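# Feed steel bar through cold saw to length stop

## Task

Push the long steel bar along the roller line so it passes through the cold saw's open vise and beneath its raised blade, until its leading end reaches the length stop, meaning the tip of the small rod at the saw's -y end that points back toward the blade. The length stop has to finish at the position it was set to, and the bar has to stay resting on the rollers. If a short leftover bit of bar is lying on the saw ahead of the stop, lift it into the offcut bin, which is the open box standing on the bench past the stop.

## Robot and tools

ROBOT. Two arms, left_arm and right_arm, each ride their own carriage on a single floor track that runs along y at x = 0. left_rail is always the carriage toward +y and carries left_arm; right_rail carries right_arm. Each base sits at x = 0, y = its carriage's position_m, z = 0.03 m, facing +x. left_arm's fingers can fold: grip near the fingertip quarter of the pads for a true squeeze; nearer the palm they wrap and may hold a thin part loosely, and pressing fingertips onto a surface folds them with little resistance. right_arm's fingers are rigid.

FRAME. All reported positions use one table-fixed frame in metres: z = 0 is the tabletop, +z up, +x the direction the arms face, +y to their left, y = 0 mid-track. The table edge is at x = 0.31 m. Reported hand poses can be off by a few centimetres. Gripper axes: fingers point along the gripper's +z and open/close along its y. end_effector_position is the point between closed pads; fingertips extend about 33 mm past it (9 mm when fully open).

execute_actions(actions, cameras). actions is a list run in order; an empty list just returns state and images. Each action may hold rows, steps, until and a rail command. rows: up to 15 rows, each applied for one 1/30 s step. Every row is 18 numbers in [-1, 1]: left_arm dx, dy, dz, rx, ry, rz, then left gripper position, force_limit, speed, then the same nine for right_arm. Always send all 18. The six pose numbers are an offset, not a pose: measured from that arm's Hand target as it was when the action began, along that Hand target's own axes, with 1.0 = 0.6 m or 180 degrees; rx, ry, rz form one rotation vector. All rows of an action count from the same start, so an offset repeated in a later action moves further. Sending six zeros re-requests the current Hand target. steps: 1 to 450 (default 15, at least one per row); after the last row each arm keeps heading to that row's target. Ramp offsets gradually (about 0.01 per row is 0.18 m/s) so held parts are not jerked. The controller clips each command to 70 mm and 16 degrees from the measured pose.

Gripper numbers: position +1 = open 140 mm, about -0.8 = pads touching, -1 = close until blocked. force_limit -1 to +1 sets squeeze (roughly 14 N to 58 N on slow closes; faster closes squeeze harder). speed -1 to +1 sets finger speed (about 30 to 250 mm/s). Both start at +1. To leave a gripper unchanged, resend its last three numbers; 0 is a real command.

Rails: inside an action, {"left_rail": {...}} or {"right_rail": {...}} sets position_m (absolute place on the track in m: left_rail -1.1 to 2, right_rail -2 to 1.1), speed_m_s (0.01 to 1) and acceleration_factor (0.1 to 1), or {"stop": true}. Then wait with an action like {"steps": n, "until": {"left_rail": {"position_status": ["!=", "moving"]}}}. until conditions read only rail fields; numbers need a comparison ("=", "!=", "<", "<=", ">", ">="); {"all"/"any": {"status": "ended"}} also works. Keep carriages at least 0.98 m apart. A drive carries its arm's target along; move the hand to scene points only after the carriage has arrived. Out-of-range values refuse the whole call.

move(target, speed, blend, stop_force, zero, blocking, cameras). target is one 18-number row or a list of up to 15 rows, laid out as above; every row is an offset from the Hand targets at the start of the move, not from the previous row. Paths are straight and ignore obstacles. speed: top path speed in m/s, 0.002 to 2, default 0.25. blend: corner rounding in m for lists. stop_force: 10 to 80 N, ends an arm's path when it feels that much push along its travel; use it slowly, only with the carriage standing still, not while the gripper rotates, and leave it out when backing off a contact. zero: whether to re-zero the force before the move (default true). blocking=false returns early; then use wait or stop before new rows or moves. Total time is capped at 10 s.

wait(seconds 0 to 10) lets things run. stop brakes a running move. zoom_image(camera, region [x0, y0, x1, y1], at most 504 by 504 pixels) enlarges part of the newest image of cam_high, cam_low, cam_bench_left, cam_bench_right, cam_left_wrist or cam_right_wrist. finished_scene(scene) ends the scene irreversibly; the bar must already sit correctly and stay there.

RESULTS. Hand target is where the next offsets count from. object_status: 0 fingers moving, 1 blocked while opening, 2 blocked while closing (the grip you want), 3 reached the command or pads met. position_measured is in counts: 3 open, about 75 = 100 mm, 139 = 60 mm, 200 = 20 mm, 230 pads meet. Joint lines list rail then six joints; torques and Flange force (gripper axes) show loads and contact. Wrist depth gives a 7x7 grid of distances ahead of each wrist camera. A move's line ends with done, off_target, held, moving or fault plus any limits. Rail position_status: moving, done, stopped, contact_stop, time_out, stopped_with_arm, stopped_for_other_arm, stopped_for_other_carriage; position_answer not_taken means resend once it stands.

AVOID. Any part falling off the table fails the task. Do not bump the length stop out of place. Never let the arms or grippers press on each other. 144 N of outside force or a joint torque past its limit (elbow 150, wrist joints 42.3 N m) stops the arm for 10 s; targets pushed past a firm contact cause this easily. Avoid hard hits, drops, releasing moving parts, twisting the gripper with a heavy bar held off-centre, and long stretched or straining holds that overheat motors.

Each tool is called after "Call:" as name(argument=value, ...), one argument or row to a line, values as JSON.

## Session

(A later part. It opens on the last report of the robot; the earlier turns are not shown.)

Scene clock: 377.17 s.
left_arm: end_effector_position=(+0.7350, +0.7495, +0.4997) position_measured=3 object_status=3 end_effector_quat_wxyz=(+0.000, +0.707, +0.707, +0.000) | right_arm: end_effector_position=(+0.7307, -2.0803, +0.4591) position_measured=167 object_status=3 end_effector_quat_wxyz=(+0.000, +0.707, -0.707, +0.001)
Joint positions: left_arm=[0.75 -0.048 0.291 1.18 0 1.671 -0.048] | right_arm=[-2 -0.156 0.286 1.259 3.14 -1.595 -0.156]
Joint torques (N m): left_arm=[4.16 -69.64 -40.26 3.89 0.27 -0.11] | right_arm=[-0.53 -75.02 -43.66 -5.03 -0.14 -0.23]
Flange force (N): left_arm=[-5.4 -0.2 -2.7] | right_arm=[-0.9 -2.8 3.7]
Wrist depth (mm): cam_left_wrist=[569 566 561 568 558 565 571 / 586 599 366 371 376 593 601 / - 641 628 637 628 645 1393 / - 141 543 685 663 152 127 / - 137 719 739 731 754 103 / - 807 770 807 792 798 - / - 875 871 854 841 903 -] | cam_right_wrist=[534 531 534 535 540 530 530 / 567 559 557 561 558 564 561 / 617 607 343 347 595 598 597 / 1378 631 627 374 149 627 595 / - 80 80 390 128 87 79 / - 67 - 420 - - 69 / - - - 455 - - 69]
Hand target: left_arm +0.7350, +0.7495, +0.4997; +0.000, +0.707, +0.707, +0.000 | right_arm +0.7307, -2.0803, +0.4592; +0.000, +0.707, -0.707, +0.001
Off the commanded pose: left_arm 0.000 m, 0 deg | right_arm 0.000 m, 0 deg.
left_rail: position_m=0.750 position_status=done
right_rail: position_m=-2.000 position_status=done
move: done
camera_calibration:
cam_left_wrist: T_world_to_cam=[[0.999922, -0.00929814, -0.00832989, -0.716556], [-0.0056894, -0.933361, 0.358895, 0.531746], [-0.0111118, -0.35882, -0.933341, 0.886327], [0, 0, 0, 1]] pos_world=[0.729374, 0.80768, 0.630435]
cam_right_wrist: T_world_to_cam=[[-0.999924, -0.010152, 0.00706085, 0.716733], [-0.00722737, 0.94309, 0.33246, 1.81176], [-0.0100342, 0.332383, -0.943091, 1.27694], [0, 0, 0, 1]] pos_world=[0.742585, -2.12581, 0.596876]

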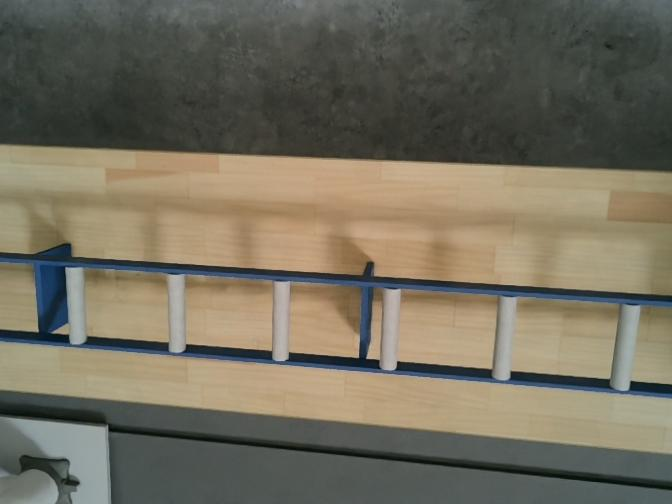

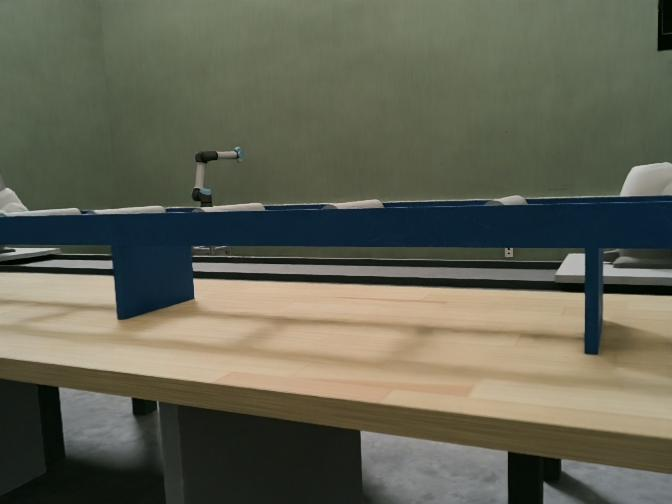

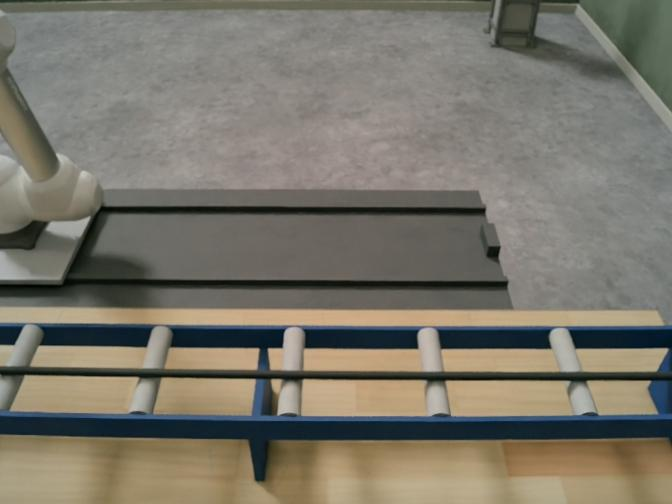

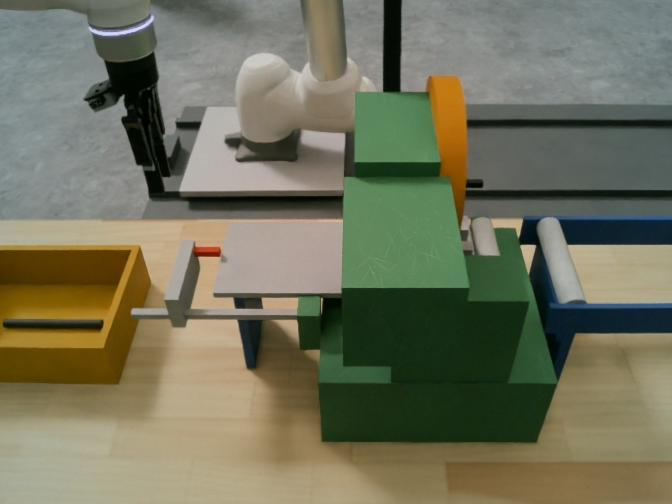

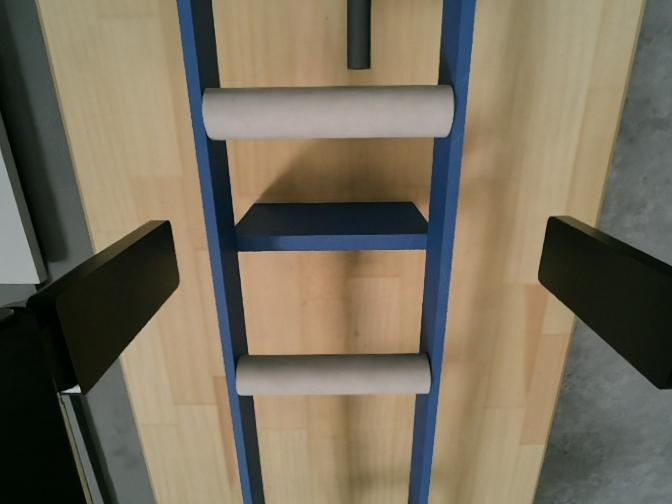

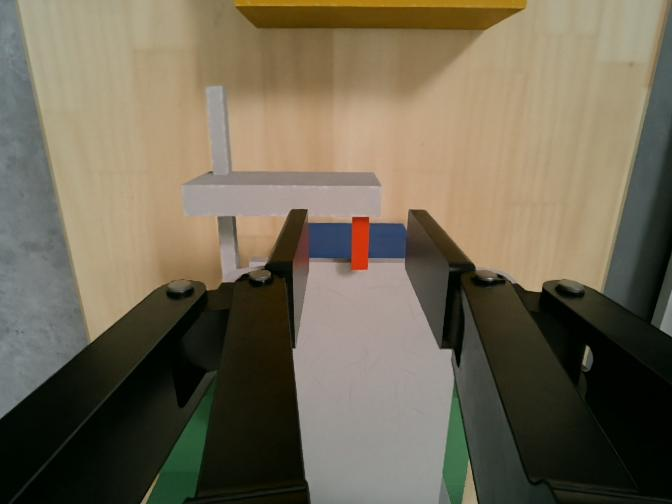

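Call:
execute_actions(
  actions=[
    {"rows":[[0,0,0,0,0,0,-1,-1,0,0,0,0,0,0,0,-0.3,0,-1]],"steps":50},
  ],
  cameras=[],
)

Call:
move(
  target=[0.0775,-0.03,0.31,0,0,0,-1,-1,0,0,0,0,0,0,0,-0.3,0,-1],
  cameras=["cam_left_wrist"],
)

Scene clock: 409.00 s.
left_arm: end_effector_position=(+0.7350, +0.7495, +0.4997) position_measured=233 object_status=3 end_effector_quat_wxyz=(+0.000, +0.707, +0.707, +0.000) | right_arm: end_effector_position=(+0.7307, -2.0803, +0.4592) position_measured=167 object_status=3 end_effector_quat_wxyz=(+0.000, +0.707, -0.707, +0.001)
Joint positions: left_arm=[0.75 -0.048 0.291 1.18 0 1.671 -0.048] | right_arm=[-2 -0.156 0.286 1.259 3.14 -1.595 -0.156]
Joint torques (N m): left_arm=[4.4 -69.41 -40.19 3.89 0.24 -0.1] | right_arm=[-0.63 -75.52 -43.73 -5.03 -0.14 -0.22]
Flange force (N): left_arm=[-5.8 -0.8 -3.0] | right_arm=[-0.8 -3.7 3.8]
Wrist depth (mm): cam_left_wrist=[575 571 566 564 565 568 572 / 611 604 368 369 374 604 1333 / 621 637 621 634 619 636 1341 / 688 685 506 123 488 683 1518 / - - 85 - 93 - 1518 / - - - - - - - / - - - - - - -] | cam_right_wrist=[530 534 529 540 539 531 525 / 572 565 562 565 558 562 564 / 598 602 343 346 595 589 586 / 1404 632 613 378 148 627 632 / - 81 81 392 127 93 80 / - 67 - 419 - - 69 / - - - 455 - - 69]
Hand target: left_arm +0.7350, +0.7495, +0.4997; +0.000, +0.707, +0.707, +0.000 | right_arm +0.7307, -2.0803, +0.4592; +0.000, +0.707, -0.707, +0.001
Off the commanded pose: left_arm 0.000 m, 0 deg | right_arm 0.000 m, 0 deg.
left_rail: position_m=0.750 position_status=done
right_rail: position_m=-2.000 position_status=done
No camera images: "cameras" was empty.

Scene clock: 410.17 s.
left_arm: end_effector_position=(+0.7170, +0.7960, +0.3137) position_measured=233 object_status=3 end_effector_quat_wxyz=(+0.000, +0.707, +0.707, +0.000) | right_arm: end_effector_position=(+0.7307, -2.0803, +0.4592) position_measured=167 object_status=3 end_effector_quat_wxyz=(+0.000, +0.707, -0.707, +0.001)
Joint positions: left_arm=[0.75 0.016 0.285 1.523 0 1.334 0.016] | right_arm=[-2 -0.156 0.286 1.259 3.14 -1.595 -0.156]
Joint torques (N m): left_arm=[4.34 -67.92 -39.79 3.73 0.51 -0.11] | right_arm=[-0.53 -75.7 -43.69 -5.03 -0.11 -0.22]
Flange force (N): left_arm=[-6.0 -1.1 -1.6] | right_arm=[-0.6 -4.0 3.7]
Wrist depth (mm): cam_left_wrist=[395 220 398 402 163 391 202 / 424 219 425 425 176 266 410 / 448 208 207 207 206 205 444 / 481 228 212 116 213 233 483 / 521 504 84 83 94 - 513 / - - - - - - - / - - - - - - -] | cam_right_wrist=[533 542 534 546 537 538 529 / 575 569 550 562 559 559 559 / 607 594 345 345 595 595 594 / 636 636 615 376 149 625 632 / - 80 81 393 127 93 80 / - 67 - 419 - - 69 / - - - 453 - - 69]
Hand target: left_arm +0.7170, +0.7960, +0.3137; +0.000, +0.707, +0.707, +0.000 | right_arm +0.7307, -2.0803, +0.4592; +0.000, +0.707, -0.707, +0.001
Off the commanded pose: left_arm 0.000 m, 0 deg | right_arm 0.000 m, 0 deg.
left_rail: position_m=0.750 position_status=done
right_rail: position_m=-2.000 position_status=done
move: done
camera_calibration:
cam_left_wrist: T_world_to_cam=[[0.999922, -0.00929794, -0.00833076, -0.699775], [-0.00568995, -0.933394, 0.358808, 0.641774], [-0.0111121, -0.358732, -0.933374, 0.729117], [0, 0, 0, 1]] pos_world=[0.711474, 0.85408, 0.444436]
Images, in order (width x height): cam_left_wrist 672x504.

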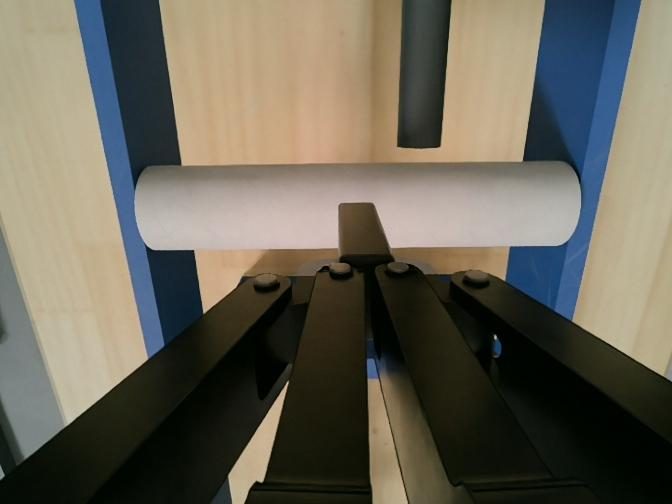

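Call:
move(
  target=[0.005,0,0.12,0,0,0,-1,-1,0,0,0,0,0,0,0,-0.3,0,-1],
  speed=0.02,
  stop_force=10,
  cameras=["cam_left_wrist"],
)

Call:
move(
  target=[0,0,-0.05,0,0,0,-1,-1,0,0,0,0,0,0,0,-0.3,0,-1],
  speed=0.05,
  cameras=[],
)

Scene clock: 416.80 s.
left_arm: end_effector_position=(+0.7170, +0.7973, +0.2812) position_measured=233 object_status=3 end_effector_quat_wxyz=(+0.000, +0.707, +0.707, +0.000) | right_arm: end_effector_position=(+0.7307, -2.0803, +0.4592) position_measured=167 object_status=3 end_effector_quat_wxyz=(+0.000, +0.707, -0.707, +0.001)
Joint positions: left_arm=[0.75 0.018 0.299 1.565 0 1.278 0.018] | right_arm=[-2 -0.156 0.286 1.259 3.14 -1.595 -0.156]
Joint torques (N m): left_arm=[3.89 -46.31 -26.49 3.73 -2.32 -0.13] | right_arm=[-0.42 -75.87 -43.62 -5.03 -0.12 -0.22]
Flange force (N): left_arm=[-5.8 -7.6 -32.4] | right_arm=[-0.6 -4.8 3.8]
Wrist depth (mm): cam_left_wrist=[161 364 373 368 132 366 173 / 168 220 393 394 141 389 174 / 179 187 186 186 183 182 179 / 447 184 176 123 175 178 191 / 475 202 85 83 93 - 468 / - - - - - - - / - - - - - - -] | cam_right_wrist=[537 529 530 530 533 533 528 / 558 562 554 569 559 564 577 / 612 589 343 346 603 591 603 / 1431 636 620 377 148 625 638 / - 81 81 394 127 93 80 / - 67 - 420 - - 69 / - - - 456 - - 69]
Hand target: left_arm +0.7170, +0.7973, +0.2812; +0.000, +0.707, +0.707, +0.000 (not the last commanded pose) | right_arm +0.7307, -2.0803, +0.4592; +0.000, +0.707, -0.707, +0.001
Off the commanded pose: left_arm 0.040 m, 0 deg | right_arm 0.000 m, 0 deg.
left_rail: position_m=0.750 position_status=done
right_rail: position_m=-2.000 position_status=done
move: contact (left_arm)
camera_calibration:
cam_left_wrist: T_world_to_cam=[[0.999924, -0.00922854, -0.00814276, -0.70007], [-0.00569122, -0.933348, 0.358927, 0.654619], [-0.0109124, -0.358853, -0.93333, 0.69932], [0, 0, 0, 1]] pos_world=[0.711374, 0.85548, 0.412035]
Images, in order (width x height): cam_left_wrist 672x504.

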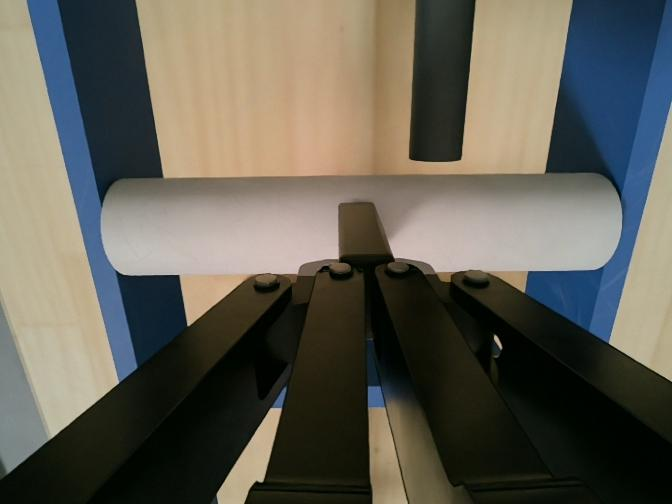

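Scene clock: 417.67 s.
left_arm: end_effector_position=(+0.7170, +0.7973, +0.3112) position_measured=233 object_status=3 end_effector_quat_wxyz=(+0.000, +0.707, +0.707, +0.000) | right_arm: end_effector_position=(+0.7307, -2.0803, +0.4592) position_measured=167 object_status=3 end_effector_quat_wxyz=(+0.000, +0.707, -0.707, +0.001)
Joint positions: left_arm=[0.75 0.018 0.286 1.526 0 1.329 0.018] | right_arm=[-2 -0.156 0.286 1.259 3.14 -1.595 -0.156]
Joint torques (N m): left_arm=[4.26 -67.96 -39.12 3.75 0.24 -0.11] | right_arm=[-0.64 -76.04 -43.58 -5.05 -0.14 -0.19]
Flange force (N): left_arm=[-5.7 -0.5 -3.4] | right_arm=[-0.7 -5.0 3.5]
Wrist depth (mm): cam_left_wrist=[393 220 396 395 160 392 202 / 416 220 418 418 172 264 409 / 446 206 207 206 202 206 443 / 481 220 209 123 209 231 478 / 514 254 84 84 94 - 500 / - - - - - - - / - - - - - - -] | cam_right_wrist=[528 533 529 548 534 534 529 / 567 562 554 564 561 562 565 / 595 591 342 350 597 594 597 / 1459 632 617 380 149 625 618 / - 80 81 390 127 93 79 / - 67 - 422 - - 69 / - - - 453 - - 69]
Hand target: left_arm +0.7170, +0.7973, +0.3112; +0.000, +0.707, +0.707, +0.000 | right_arm +0.7307, -2.0803, +0.4592; +0.000, +0.707, -0.707, +0.001
Off the commanded pose: left_arm 0.000 m, 0 deg | right_arm 0.000 m, 0 deg.
left_rail: position_m=0.750 position_status=done
right_rail: position_m=-2.000 position_status=done
move: done
No camera images: "cameras" was empty.

Call:
execute_actions(
  actions=[
    {"rows":[[0,0,-0.1,0,0,0,-0.08,-1,0,0,0,0,0,0,0,-0.3,0,-1]],"steps":30},
    {"left_rail":{"position_m":1.2},"steps":120,"until":{"left_rail":{"position_status":["!=","moving"]}}},
  ],
  cameras=[],
)

Call:
move(
  target=[-0.077,0.047,0,0,0,0,-0.08,-1,0,0,0,0,0,0,0,-0.3,0,-1],
  cameras=["cam_left_wrist"],
)

Scene clock: 428.07 s.
left_arm: end_effector_position=(+0.7170, +1.2472, +0.3712) position_measured=139 object_status=3 end_effector_quat_wxyz=(+0.000, +0.707, +0.707, +0.000) | right_arm: end_effector_position=(+0.7307, -2.0803, +0.4592) position_measured=167 object_status=3 end_effector_quat_wxyz=(+0.000, +0.707, -0.707, +0.001)
Joint positions: left_arm=[1.2 0.018 0.268 1.441 0 1.433 0.018] | right_arm=[-2 -0.156 0.286 1.259 3.14 -1.595 -0.156]
Joint torques (N m): left_arm=[4.47 -67.08 -39.9 3.79 0.28 -0.1] | right_arm=[-0.73 -75.66 -43.49 -5.01 -0.15 -0.2]
Flange force (N): left_arm=[-6.2 0.2 -2.9] | right_arm=[-0.7 -4.6 3.6]
Flange force at the end of the 1st action (N): left_arm=[-5.9 -0.1 -3.2] | right_arm=[-0.9 -5.2 3.6]
Wrist depth (mm): cam_left_wrist=[453 256 454 450 441 260 456 / 478 281 481 484 472 284 477 / 506 504 503 514 504 310 513 / 554 540 125 551 160 342 539 / - 85 123 575 271 88 87 / - - 632 632 310 - 72 / - - - 692 - - -] | cam_right_wrist=[534 530 533 539 534 538 524 / 565 554 554 569 561 562 561 / 620 587 343 344 595 597 594 / 1440 638 617 376 148 627 685 / - 80 81 394 127 93 79 / - 67 - 424 - - 69 / - - - 455 - - 69]
Hand target: left_arm +0.7170, +1.2473, +0.3712; +0.000, +0.707, +0.707, +0.000 | right_arm +0.7307, -2.0803, +0.4592; +0.000, +0.707, -0.707, +0.001
Off the commanded pose: left_arm 0.000 m, 0 deg | right_arm 0.000 m, 0 deg.
left_rail: position_m=1.200 position_status=done
right_rail: position_m=-2.000 position_status=done
No camera images: "cameras" was empty.

Scene clock: 428.80 s.
left_arm: end_effector_position=(+0.7452, +1.2011, +0.3712) position_measured=139 object_status=3 end_effector_quat_wxyz=(+0.000, +0.707, +0.707, +0.000) | right_arm: end_effector_position=(+0.7307, -2.0803, +0.4592) position_measured=167 object_status=3 end_effector_quat_wxyz=(+0.000, +0.707, -0.707, +0.001)
Joint positions: left_arm=[1.2 -0.045 0.311 1.384 0 1.447 -0.045] | right_arm=[-2 -0.156 0.286 1.259 3.14 -1.595 -0.156]
Joint torques (N m): left_arm=[4.4 -71.19 -39.98 3.8 0.27 -0.13] | right_arm=[-0.69 -75.83 -43.59 -5.01 -0.13 -0.21]
Flange force (N): left_arm=[-5.6 -0.8 -3.4] | right_arm=[-0.9 -4.5 3.8]
Wrist depth (mm): cam_left_wrist=[445 278 450 435 449 440 451 / 477 279 477 469 474 468 482 / 504 299 512 496 505 507 510 / 544 323 125 536 141 539 536 / - 85 123 293 294 88 87 / - - 636 626 636 - 71 / - - - 665 - - -] | cam_right_wrist=[530 535 535 535 544 528 531 / 569 561 551 565 555 559 564 / 607 592 344 348 592 591 598 / 641 629 612 378 149 627 600 / - 80 81 390 127 87 79 / - 67 - 421 - - 69 / - - - 454 - - 69]
Hand target: left_arm +0.7452, +1.2011, +0.3712; +0.000, +0.707, +0.707, +0.000 | right_arm +0.7307, -2.0803, +0.4592; +0.000, +0.707, -0.707, +0.001
Off the commanded pose: left_arm 0.000 m, 0 deg | right_arm 0.000 m, 0 deg.
left_rail: position_m=1.200 position_status=done
right_rail: position_m=-2.000 position_status=done
move: done
camera_calibration:
cam_left_wrist: T_world_to_cam=[[0.999924, -0.00922874, -0.00814189, -0.723809], [-0.00569069, -0.933315, 0.359014, 0.999275], [-0.0109122, -0.358941, -0.933297, 0.928625], [0, 0, 0, 1]] pos_world=[0.739574, 1.25928, 0.502035]
Images, in order (width x height): cam_left_wrist 672x504.

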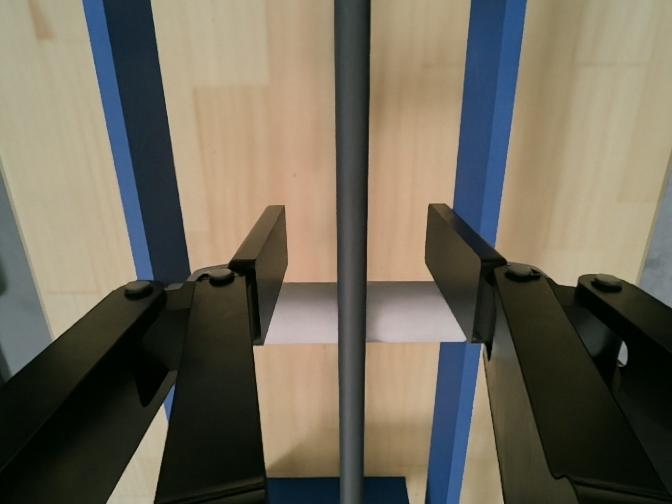

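Call:
move(
  target=[0,0.002,0.142,0,0,0,-0.08,-1,0,0,0,0,0,0,0,-0.3,0,-1],
  speed=0.08,
  cameras=[],
)

Call:
execute_actions(
  actions=[
    {"rows":[[0,0,0,0,0,0,-1,0.5,-1,0,0,0,0,0,0,-0.3,0,-1]],"steps":75},
  ],
  cameras=["cam_left_wrist","cam_bench_left"],
)

Scene clock: 444.77 s.
left_arm: end_effector_position=(+0.7464, +1.2011, +0.2860) position_measured=139 object_status=3 end_effector_quat_wxyz=(+0.000, +0.707, +0.707, +0.000) | right_arm: end_effector_position=(+0.7307, -2.0803, +0.4592) position_measured=167 object_status=3 end_effector_quat_wxyz=(+0.000, +0.707, -0.707, +0.001)
Joint positions: left_arm=[1.2 -0.045 0.34 1.5 0 1.302 -0.045] | right_arm=[-2 -0.156 0.286 1.259 3.14 -1.595 -0.156]
Joint torques (N m): left_arm=[4.27 -73.12 -38.98 3.72 0.31 -0.11] | right_arm=[-0.41 -75.76 -43.61 -5 -0.16 -0.2]
Flange force (N): left_arm=[-5.6 -0.3 -2.7] | right_arm=[-0.1 -4.4 3.5]
Wrist depth (mm): cam_left_wrist=[195 376 374 137 372 200 371 / 206 399 396 144 397 201 395 / 206 417 423 155 425 203 425 / 205 439 125 165 140 204 444 / - 85 123 185 473 88 87 / - - 215 215 214 - 72 / - - 566 548 - - -] | cam_right_wrist=[530 531 530 531 530 529 534 / 565 565 555 564 559 564 562 / 607 594 343 343 597 595 605 / 1422 636 610 379 149 620 634 / - 80 81 390 127 93 80 / - 67 - 417 - - 69 / - - - 450 - - 69]
Hand target: left_arm +0.7464, +1.2011, +0.2860; +0.000, +0.707, +0.707, +0.000 | right_arm +0.7307, -2.0803, +0.4592; +0.000, +0.707, -0.707, +0.001
Off the commanded pose: left_arm 0.000 m, 0 deg | right_arm 0.000 m, 0 deg.
left_rail: position_m=1.200 position_status=done
right_rail: position_m=-2.000 position_status=done
move: done
No camera images: "cameras" was empty.

Scene clock: 447.47 s.
left_arm: end_effector_position=(+0.7464, +1.2011, +0.2860) position_measured=204 object_status=2 end_effector_quat_wxyz=(+0.000, +0.707, +0.707, +0.000) | right_arm: end_effector_position=(+0.7307, -2.0803, +0.4592) position_measured=167 object_status=3 end_effector_quat_wxyz=(+0.000, +0.707, -0.707, +0.001)
Joint positions: left_arm=[1.2 -0.045 0.34 1.5 0 1.302 -0.045] | right_arm=[-2 -0.156 0.286 1.259 3.14 -1.595 -0.156]
Joint torques (N m): left_arm=[4.23 -65.84 -33.88 3.64 0.29 -0.05] | right_arm=[-0.71 -75.52 -43.59 -5.02 -0.15 -0.21]
Flange force (N): left_arm=[-5.4 -1.5 -13.0] | right_arm=[-1.0 -3.9 3.6]
Wrist depth (mm): cam_left_wrist=[195 375 376 137 376 200 371 / 205 398 398 144 395 202 397 / 205 416 421 155 419 204 421 / 205 444 445 161 435 220 452 / 216 74 91 176 - 93 468 / - 66 - 190 - - - / - - - - - - -] | cam_right_wrist=[535 538 531 528 543 530 533 / 567 567 557 562 554 561 550 / 607 597 344 346 605 589 587 / 1449 638 615 374 148 620 615 / - 80 81 392 127 93 79 / - 67 - 419 - - 69 / - - - 451 - - 69]
Hand target: left_arm +0.7464, +1.2011, +0.2860; +0.000, +0.707, +0.707, +0.000 | right_arm +0.7307, -2.0803, +0.4592; +0.000, +0.707, -0.707, +0.001
Off the commanded pose: left_arm 0.000 m, 0 deg | right_arm 0.000 m, 0 deg.
left_rail: position_m=1.200 position_status=done
right_rail: position_m=-2.000 position_status=done
camera_calibration:
cam_left_wrist: T_world_to_cam=[[0.999924, -0.00922854, -0.00814276, -0.725704], [-0.00569122, -0.933348, 0.358927, 1.02998], [-0.0109124, -0.358853, -0.93333, 0.848932], [0, 0, 0, 1]] pos_world=[0.740774, 1.25928, 0.416735]
Images, in order (width x height): cam_bench_left 672x504, cam_left_wrist 672x504.

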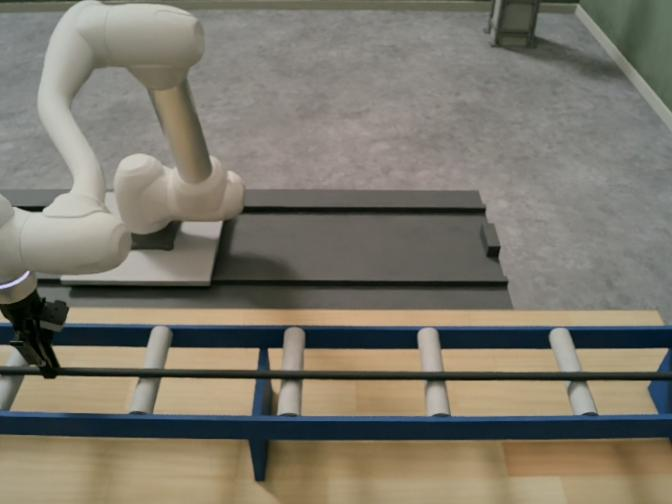

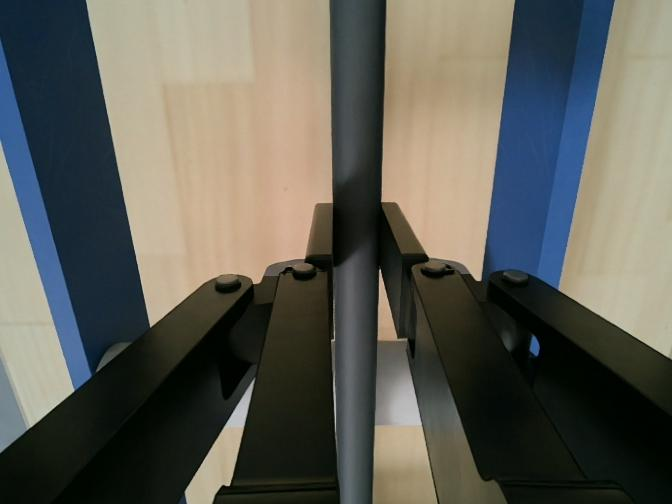

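Call:
move(
  target=[0,-0.04,-0.0025,0,0,0,-1,0.5,-1,0,0,0,0,0,0,-0.3,0,-1],
  speed=0.03,
  cameras=["cam_left_wrist"],
)

Scene clock: 452.63 s.
left_arm: end_effector_position=(+0.7224, +1.2011, +0.2875) position_measured=204 object_status=2 end_effector_quat_wxyz=(+0.000, +0.707, +0.707, +0.000) | right_arm: end_effector_position=(+0.7307, -2.0803, +0.4592) position_measured=167 object_status=3 end_effector_quat_wxyz=(+0.000, +0.707, -0.707, +0.001)
Joint positions: left_arm=[1.2 -0.046 0.302 1.549 0 1.291 -0.046] | right_arm=[-2 -0.156 0.286 1.259 3.14 -1.595 -0.156]
Joint torques (N m): left_arm=[5.75 -85.68 -50.04 3.31 0.63 -1.3] | right_arm=[-0.53 -75.73 -43.71 -5.02 -0.16 -0.19]
Flange force (N): left_arm=[-6.1 1.5 19.2] | right_arm=[-0.5 -4.3 3.8]
Wrist depth (mm): cam_left_wrist=[169 371 376 138 376 371 174 / - 231 396 145 399 393 185 / 183 230 425 155 425 255 196 / 456 230 449 160 441 239 442 / 489 74 91 175 - 93 471 / - 66 - 189 - - - / - - - - - - -] | cam_right_wrist=[531 535 533 530 531 529 533 / 571 562 554 557 561 557 559 / 607 597 341 348 600 594 587 / 1440 636 620 377 148 625 617 / - 81 80 393 127 93 79 / - 67 - 417 - - 69 / - - - 450 - - 69]
Hand target: left_arm +0.7224, +1.2011, +0.2875; +0.000, +0.707, +0.707, +0.000 | right_arm +0.7307, -2.0803, +0.4592; +0.000, +0.707, -0.707, +0.001
Off the commanded pose: left_arm 0.000 m, 0 deg | right_arm 0.000 m, 0 deg.
left_rail: position_m=1.200 position_status=done
right_rail: position_m=-2.000 position_status=done
move: done
camera_calibration:
cam_left_wrist: T_world_to_cam=[[0.999923, -0.00926356, -0.00823642, -0.701709], [-0.00569029, -0.933348, 0.358927, 1.02931], [-0.0110124, -0.358853, -0.933329, 0.850142], [0, 0, 0, 1]] pos_world=[0.716874, 1.25928, 0.418235]
Images, in order (width x height): cam_left_wrist 672x504.

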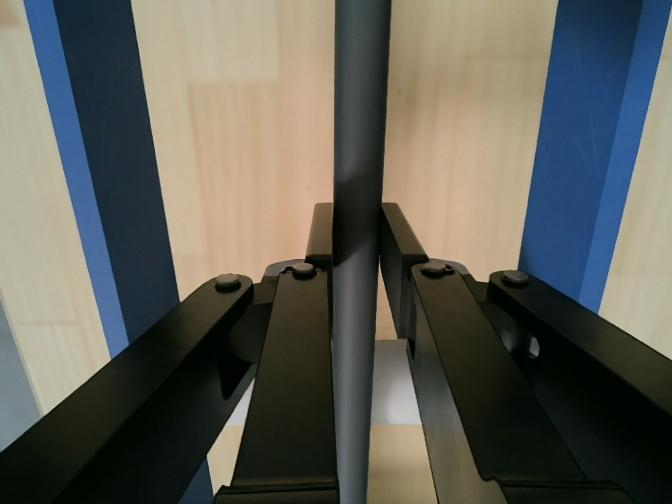

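Call:
execute_actions(
  actions=[
    {"rows":[[0,0,0.0015,0,0,0,-1,0.5,-1,0,0,0,0,0,0,-0.3,0,-1]],"steps":10},
    {"left_rail":{"position_m":0.9,"speed_m_s":0.3,"acceleration_factor":0.4},"steps":150,"until":{"left_rail":{"position_status":["!=","moving"]}}},
  ],
  cameras=["cam_left_wrist","cam_bench_left","cam_high"],
)

Scene clock: 465.60 s.
left_arm: end_effector_position=(+0.7224, +0.9011, +0.2866) position_measured=204 object_status=2 end_effector_quat_wxyz=(+0.000, +0.707, +0.707, +0.000) | right_arm: end_effector_position=(+0.7307, -2.0803, +0.4592) position_measured=167 object_status=3 end_effector_quat_wxyz=(+0.000, +0.707, -0.707, +0.001)
Joint positions: left_arm=[0.9 -0.046 0.302 1.55 0 1.289 -0.046] | right_arm=[-2 -0.156 0.286 1.259 3.14 -1.595 -0.156]
Joint torques (N m): left_arm=[5.6 -85.66 -50.02 3.3 0.68 -1.23] | right_arm=[-0.83 -75.73 -43.66 -5.02 -0.11 -0.2]
Flange force (N): left_arm=[-6.1 1.9 19.5] | right_arm=[-0.6 -4.3 3.7]
Flange force at the end of the 1st action (N): left_arm=[-5.8 3.3 20.4] | right_arm=[-0.1 -4.1 4.0]
Wrist depth (mm): cam_left_wrist=[169 370 375 138 375 370 174 / 169 230 398 145 400 392 185 / 182 231 420 155 424 255 196 / 454 228 443 160 442 240 441 / 485 74 91 175 - 94 469 / - 66 - 189 - - - / - - - - - - -] | cam_right_wrist=[537 531 537 548 537 534 529 / 571 561 557 557 561 564 550 / 607 598 345 347 586 600 592 / 1431 631 624 377 149 624 627 / - 80 81 391 127 93 79 / - 67 - 421 - - 69 / - - - 453 - - 69]
Hand target: left_arm +0.7224, +0.9011, +0.2866; +0.000, +0.707, +0.707, +0.000 | right_arm +0.7307, -2.0803, +0.4592; +0.000, +0.707, -0.707, +0.001
Off the commanded pose: left_arm 0.000 m, 0 deg | right_arm 0.000 m, 0 deg.
left_rail: position_m=0.900 speed_m_s=0.30 position_status=done
right_rail: position_m=-2.000 position_status=done
camera_calibration:
cam_left_wrist: T_world_to_cam=[[0.999923, -0.00926356, -0.00823642, -0.704396], [-0.00569029, -0.933348, 0.358927, 0.749627], [-0.0110124, -0.358853, -0.933329, 0.741645], [0, 0, 0, 1]] pos_world=[0.716774, 0.95928, 0.417335]
Images, in order (width x height): cam_high 672x504, cam_bench_left 672x504, cam_left_wrist 672x504.

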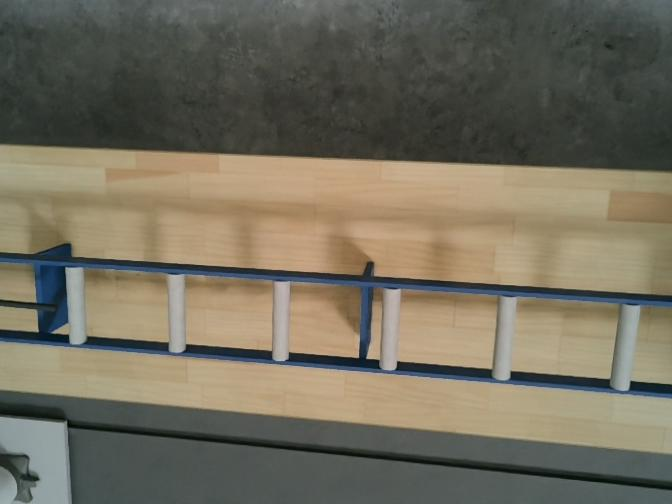

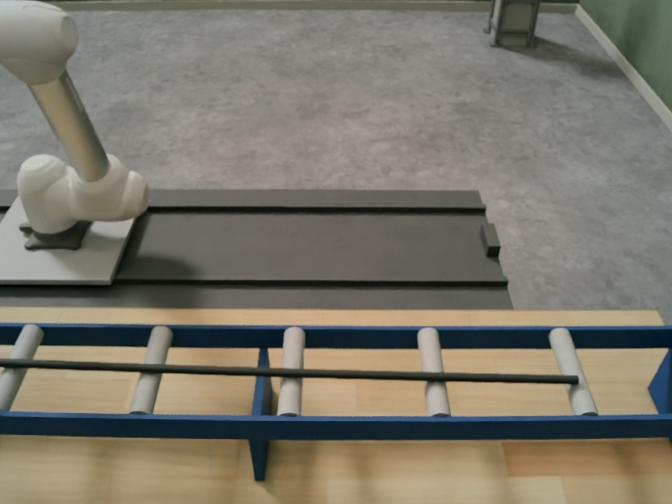

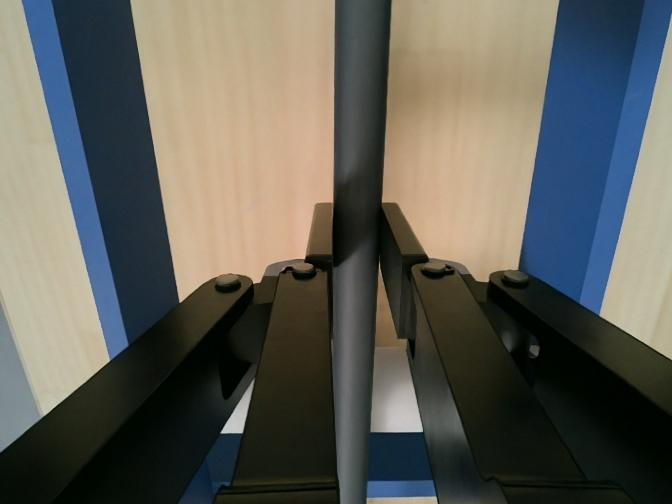

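Call:
execute_actions(
  actions=[
    {"rows":[[0,0,0.0015,0,0,0,-1,0.5,-1,0,0,0,0,0,0,-0.3,0,-1]],"steps":10},
    {"left_rail":{"position_m":-0.55,"speed_m_s":0.4},"steps":400,"until":{"left_rail":{"position_status":["!=","moving"]}}},
  ],
)

Scene clock: 478.03 s.
left_arm: end_effector_position=(+0.7224, -0.5489, +0.2857) position_measured=204 object_status=2 end_effector_quat_wxyz=(+0.000, +0.707, +0.707, +0.000) | right_arm: end_effector_position=(+0.7307, -2.0803, +0.4592) position_measured=167 object_status=3 end_effector_quat_wxyz=(+0.000, +0.707, -0.707, +0.001)
Joint positions: left_arm=[-0.55 -0.046 0.303 1.551 0 1.288 -0.046] | right_arm=[-2 -0.156 0.286 1.259 3.14 -1.595 -0.156]
Joint torques (N m): left_arm=[5.63 -53.47 -25.91 3.28 1.27 -1.3] | right_arm=[-0.75 -75.64 -43.69 -5.02 -0.16 -0.24]
Flange force (N): left_arm=[-5.8 1.2 -24.7] | right_arm=[-0.8 -4.1 3.9]
Flange force at the end of the 1st action (N): left_arm=[-5.9 2.2 -12.3] | right_arm=[-1.2 -3.9 3.7]
Wrist depth (mm): cam_left_wrist=[170 369 376 137 376 371 174 / 172 230 396 145 398 387 184 / 181 231 425 155 422 255 196 / 452 230 443 160 440 237 438 / 489 74 91 176 - 93 474 / - 66 - 189 - - - / - - - - - - -] | cam_right_wrist=[530 533 534 554 544 535 525 / 577 562 554 564 567 565 565 / 613 592 345 346 595 587 597 / 1422 632 617 379 148 640 617 / - 80 81 391 127 93 79 / - 67 - 420 - - 69 / - - - 456 - - 69]
Hand target: left_arm +0.7224, -0.5489, +0.2857; +0.000, +0.707, +0.707, +0.000 | right_arm +0.7307, -2.0803, +0.4592; +0.000, +0.707, -0.707, +0.001
Off the commanded pose: left_arm 0.000 m, 0 deg | right_arm 0.000 m, 0 deg.
left_rail: position_m=-0.550 speed_m_s=0.40 position_status=done
right_rail: position_m=-2.000 position_status=done
camera_calibration:
cam_left_wrist: T_world_to_cam=[[0.999923, -0.00926356, -0.00823642, -0.717935], [-0.00569029, -0.933348, 0.358927, -0.603404], [-0.0110124, -0.358853, -0.933329, 0.220469], [0, 0, 0, 1]] pos_world=[0.716874, -0.49072, 0.416435]
cam_right_wrist: T_world_to_cam=[[-0.999924, -0.010152, 0.00706085, 0.716733], [-0.00722737, 0.94309, 0.33246, 1.81176], [-0.0100342, 0.332383, -0.943091, 1.27694], [0, 0, 0, 1]] pos_world=[0.742585, -2.12581, 0.596876]

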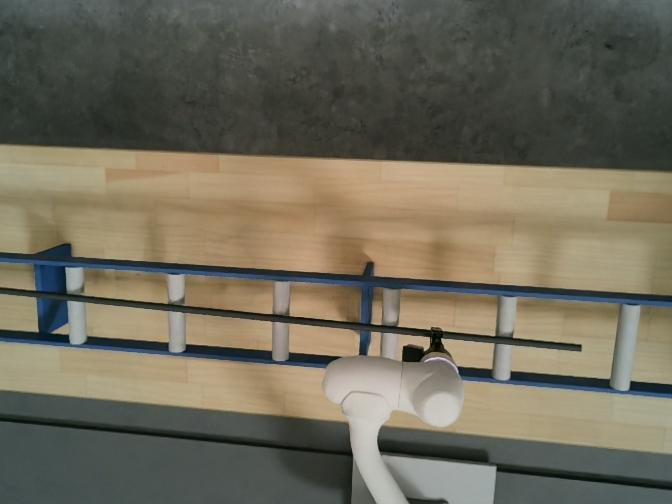

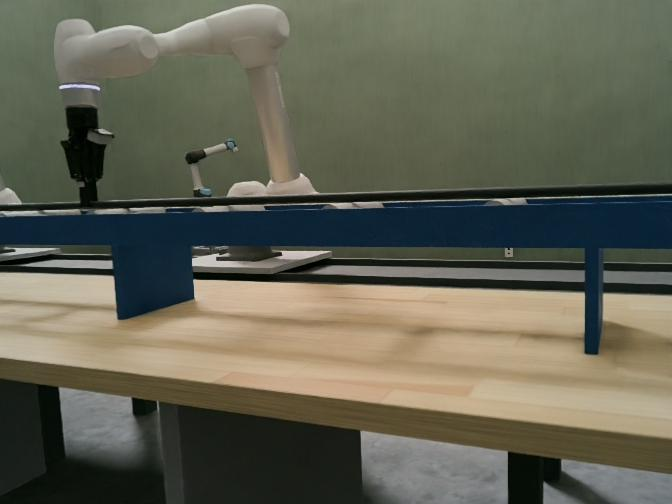

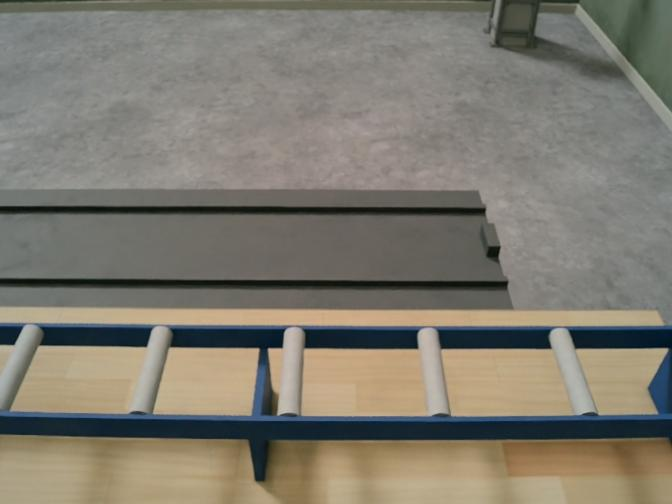

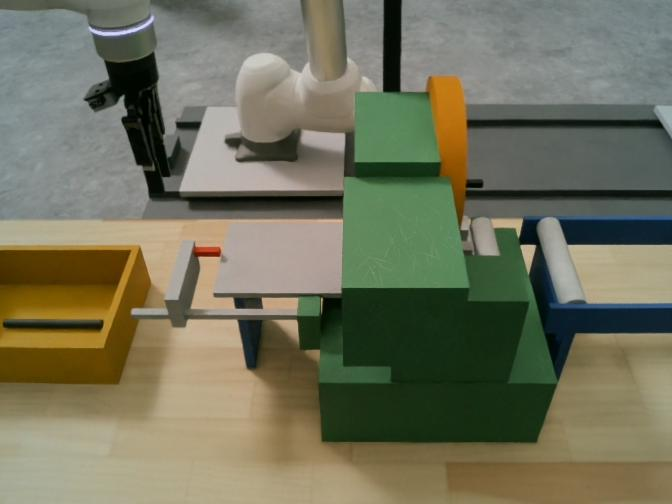

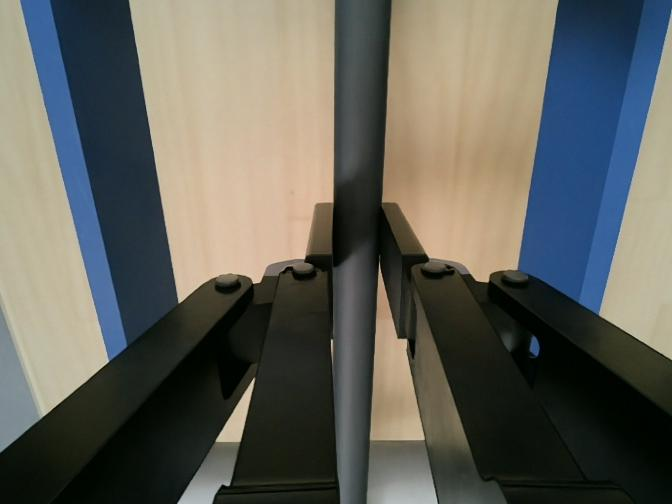

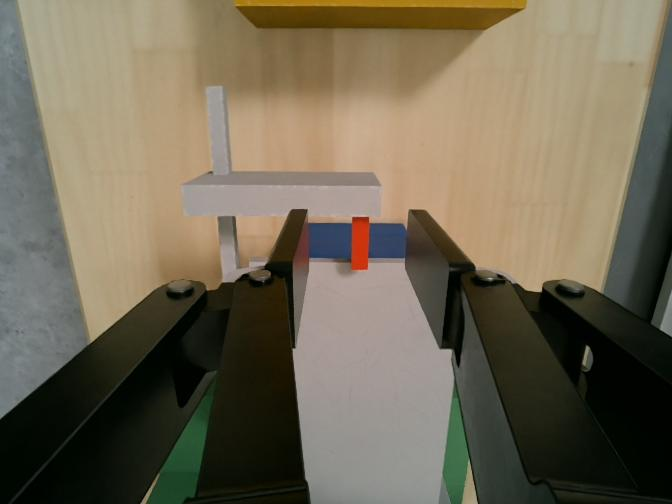

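Call:
zoom_image(
  camera="cam_high",
  region=[480, 270, 660, 405],
)

Scaled by 2.800 from the camera's 672x504 image, which has a finer 960x720 frame.

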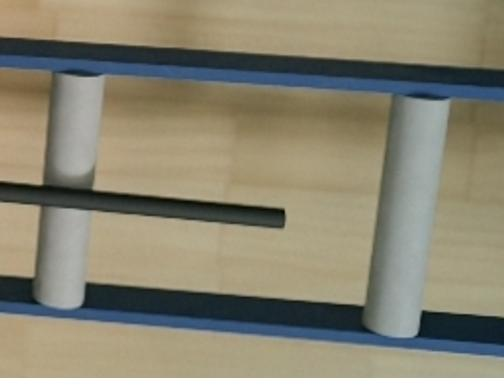

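Call:
execute_actions(
  actions=[
    {"rows":[[0,0.0035,-0.0009,0,0,0,-1,0.5,-1,0,0,0,0,0,0,-0.3,0,-1]],"steps":15},
    {"left_rail":{"position_m":-0.95,"speed_m_s":0.25},"steps":400,"until":{"left_rail":{"position_status":["!=","moving"]}}},
  ],
  cameras=["cam_bench_right","cam_high","cam_left_wrist"],
)

Call:
zoom_image(
  camera="cam_bench_right",
  region=[430, 190, 672, 372],
)

Scene clock: 519.73 s.
left_arm: end_effector_position=(+0.7245, -0.9489, +0.2863) position_measured=204 object_status=2 end_effector_quat_wxyz=(+0.000, +0.707, +0.707, +0.000) | right_arm: end_effector_position=(+0.7307, -2.0803, +0.4592) position_measured=167 object_status=3 end_effector_quat_wxyz=(+0.000, +0.707, -0.707, +0.001)
Joint positions: left_arm=[-0.95 -0.046 0.306 1.546 0 1.29 -0.046] | right_arm=[-2 -0.156 0.286 1.259 3.14 -1.595 -0.156]
Joint torques (N m): left_arm=[5.46 -76.28 -43.05 3.28 0.67 -1.25] | right_arm=[-0.59 -75.58 -43.61 -5.05 -0.13 -0.23]
Flange force (N): left_arm=[-5.9 1.3 6.2] | right_arm=[-0.5 -4.2 3.7]
Flange force at the end of the 1st action (N): left_arm=[-6.0 -8.2 -1.9] | right_arm=[-0.5 -4.3 3.6]
Wrist depth (mm): cam_left_wrist=[172 371 376 138 374 370 171 / 172 388 400 145 396 386 183 / 182 234 424 154 420 252 194 / 448 233 445 161 439 234 444 / 486 74 91 176 - 93 471 / - 66 - 189 - - - / - - - - - - -] | cam_right_wrist=[535 530 539 550 534 533 533 / 565 561 559 567 561 565 559 / 598 600 341 346 591 598 597 / 1440 636 620 378 149 629 655 / - 81 81 392 127 87 79 / - 67 - 420 - - 69 / - - - 451 - - 69]
Hand target: left_arm +0.7245, -0.9489, +0.2863; +0.000, +0.707, +0.707, +0.000 | right_arm +0.7307, -2.0803, +0.4592; +0.000, +0.707, -0.707, +0.001
Off the commanded pose: left_arm 0.000 m, 0 deg | right_arm 0.000 m, 0 deg.
left_rail: position_m=-0.950 speed_m_s=0.25 position_status=done
right_rail: position_m=-2.000 position_status=done
camera_calibration:
cam_left_wrist: T_world_to_cam=[[0.999924, -0.00922854, -0.00814276, -0.723744], [-0.00569122, -0.933348, 0.358927, -0.976946], [-0.0109124, -0.358853, -0.93333, 0.0774396], [0, 0, 0, 1]] pos_world=[0.718974, -0.89072, 0.417035]
Images, in order (width x height): cam_high 672x504, cam_bench_right 672x504, cam_left_wrist 672x504.

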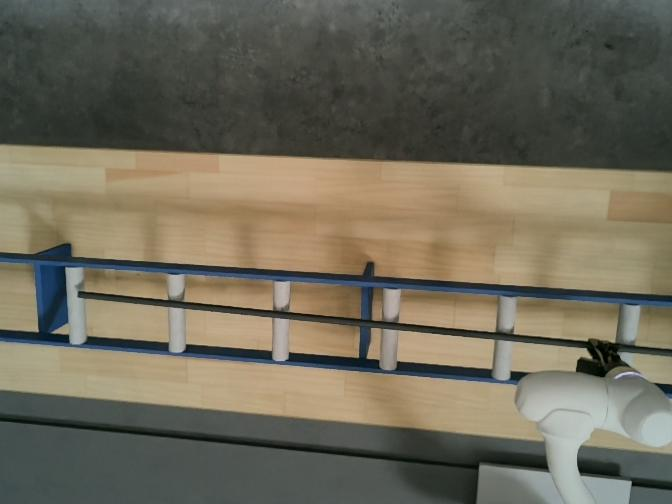

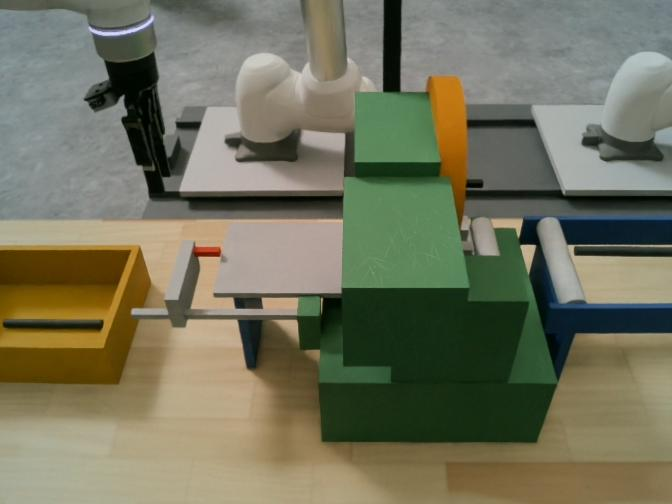

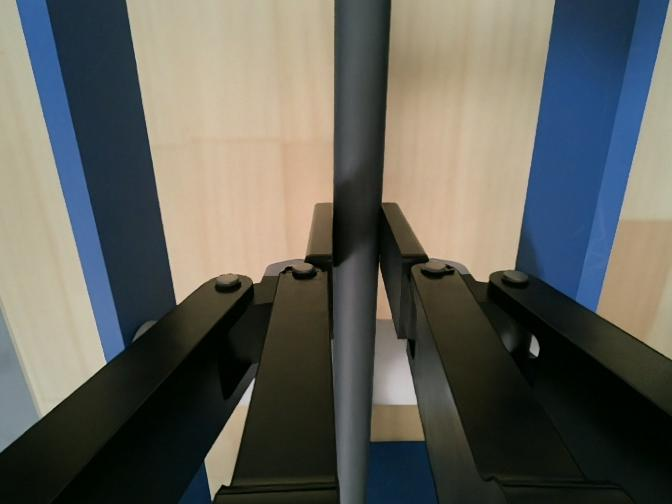

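Scaled by 2.083 from the camera's 672x504 image, which has a finer 960x720 frame.

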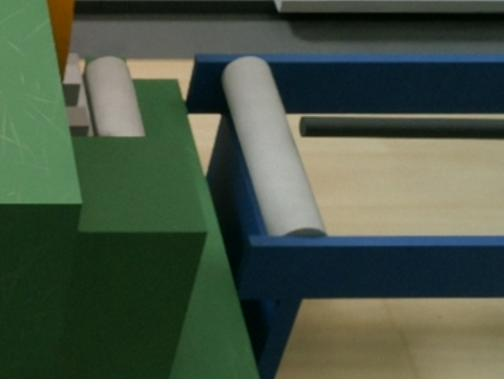

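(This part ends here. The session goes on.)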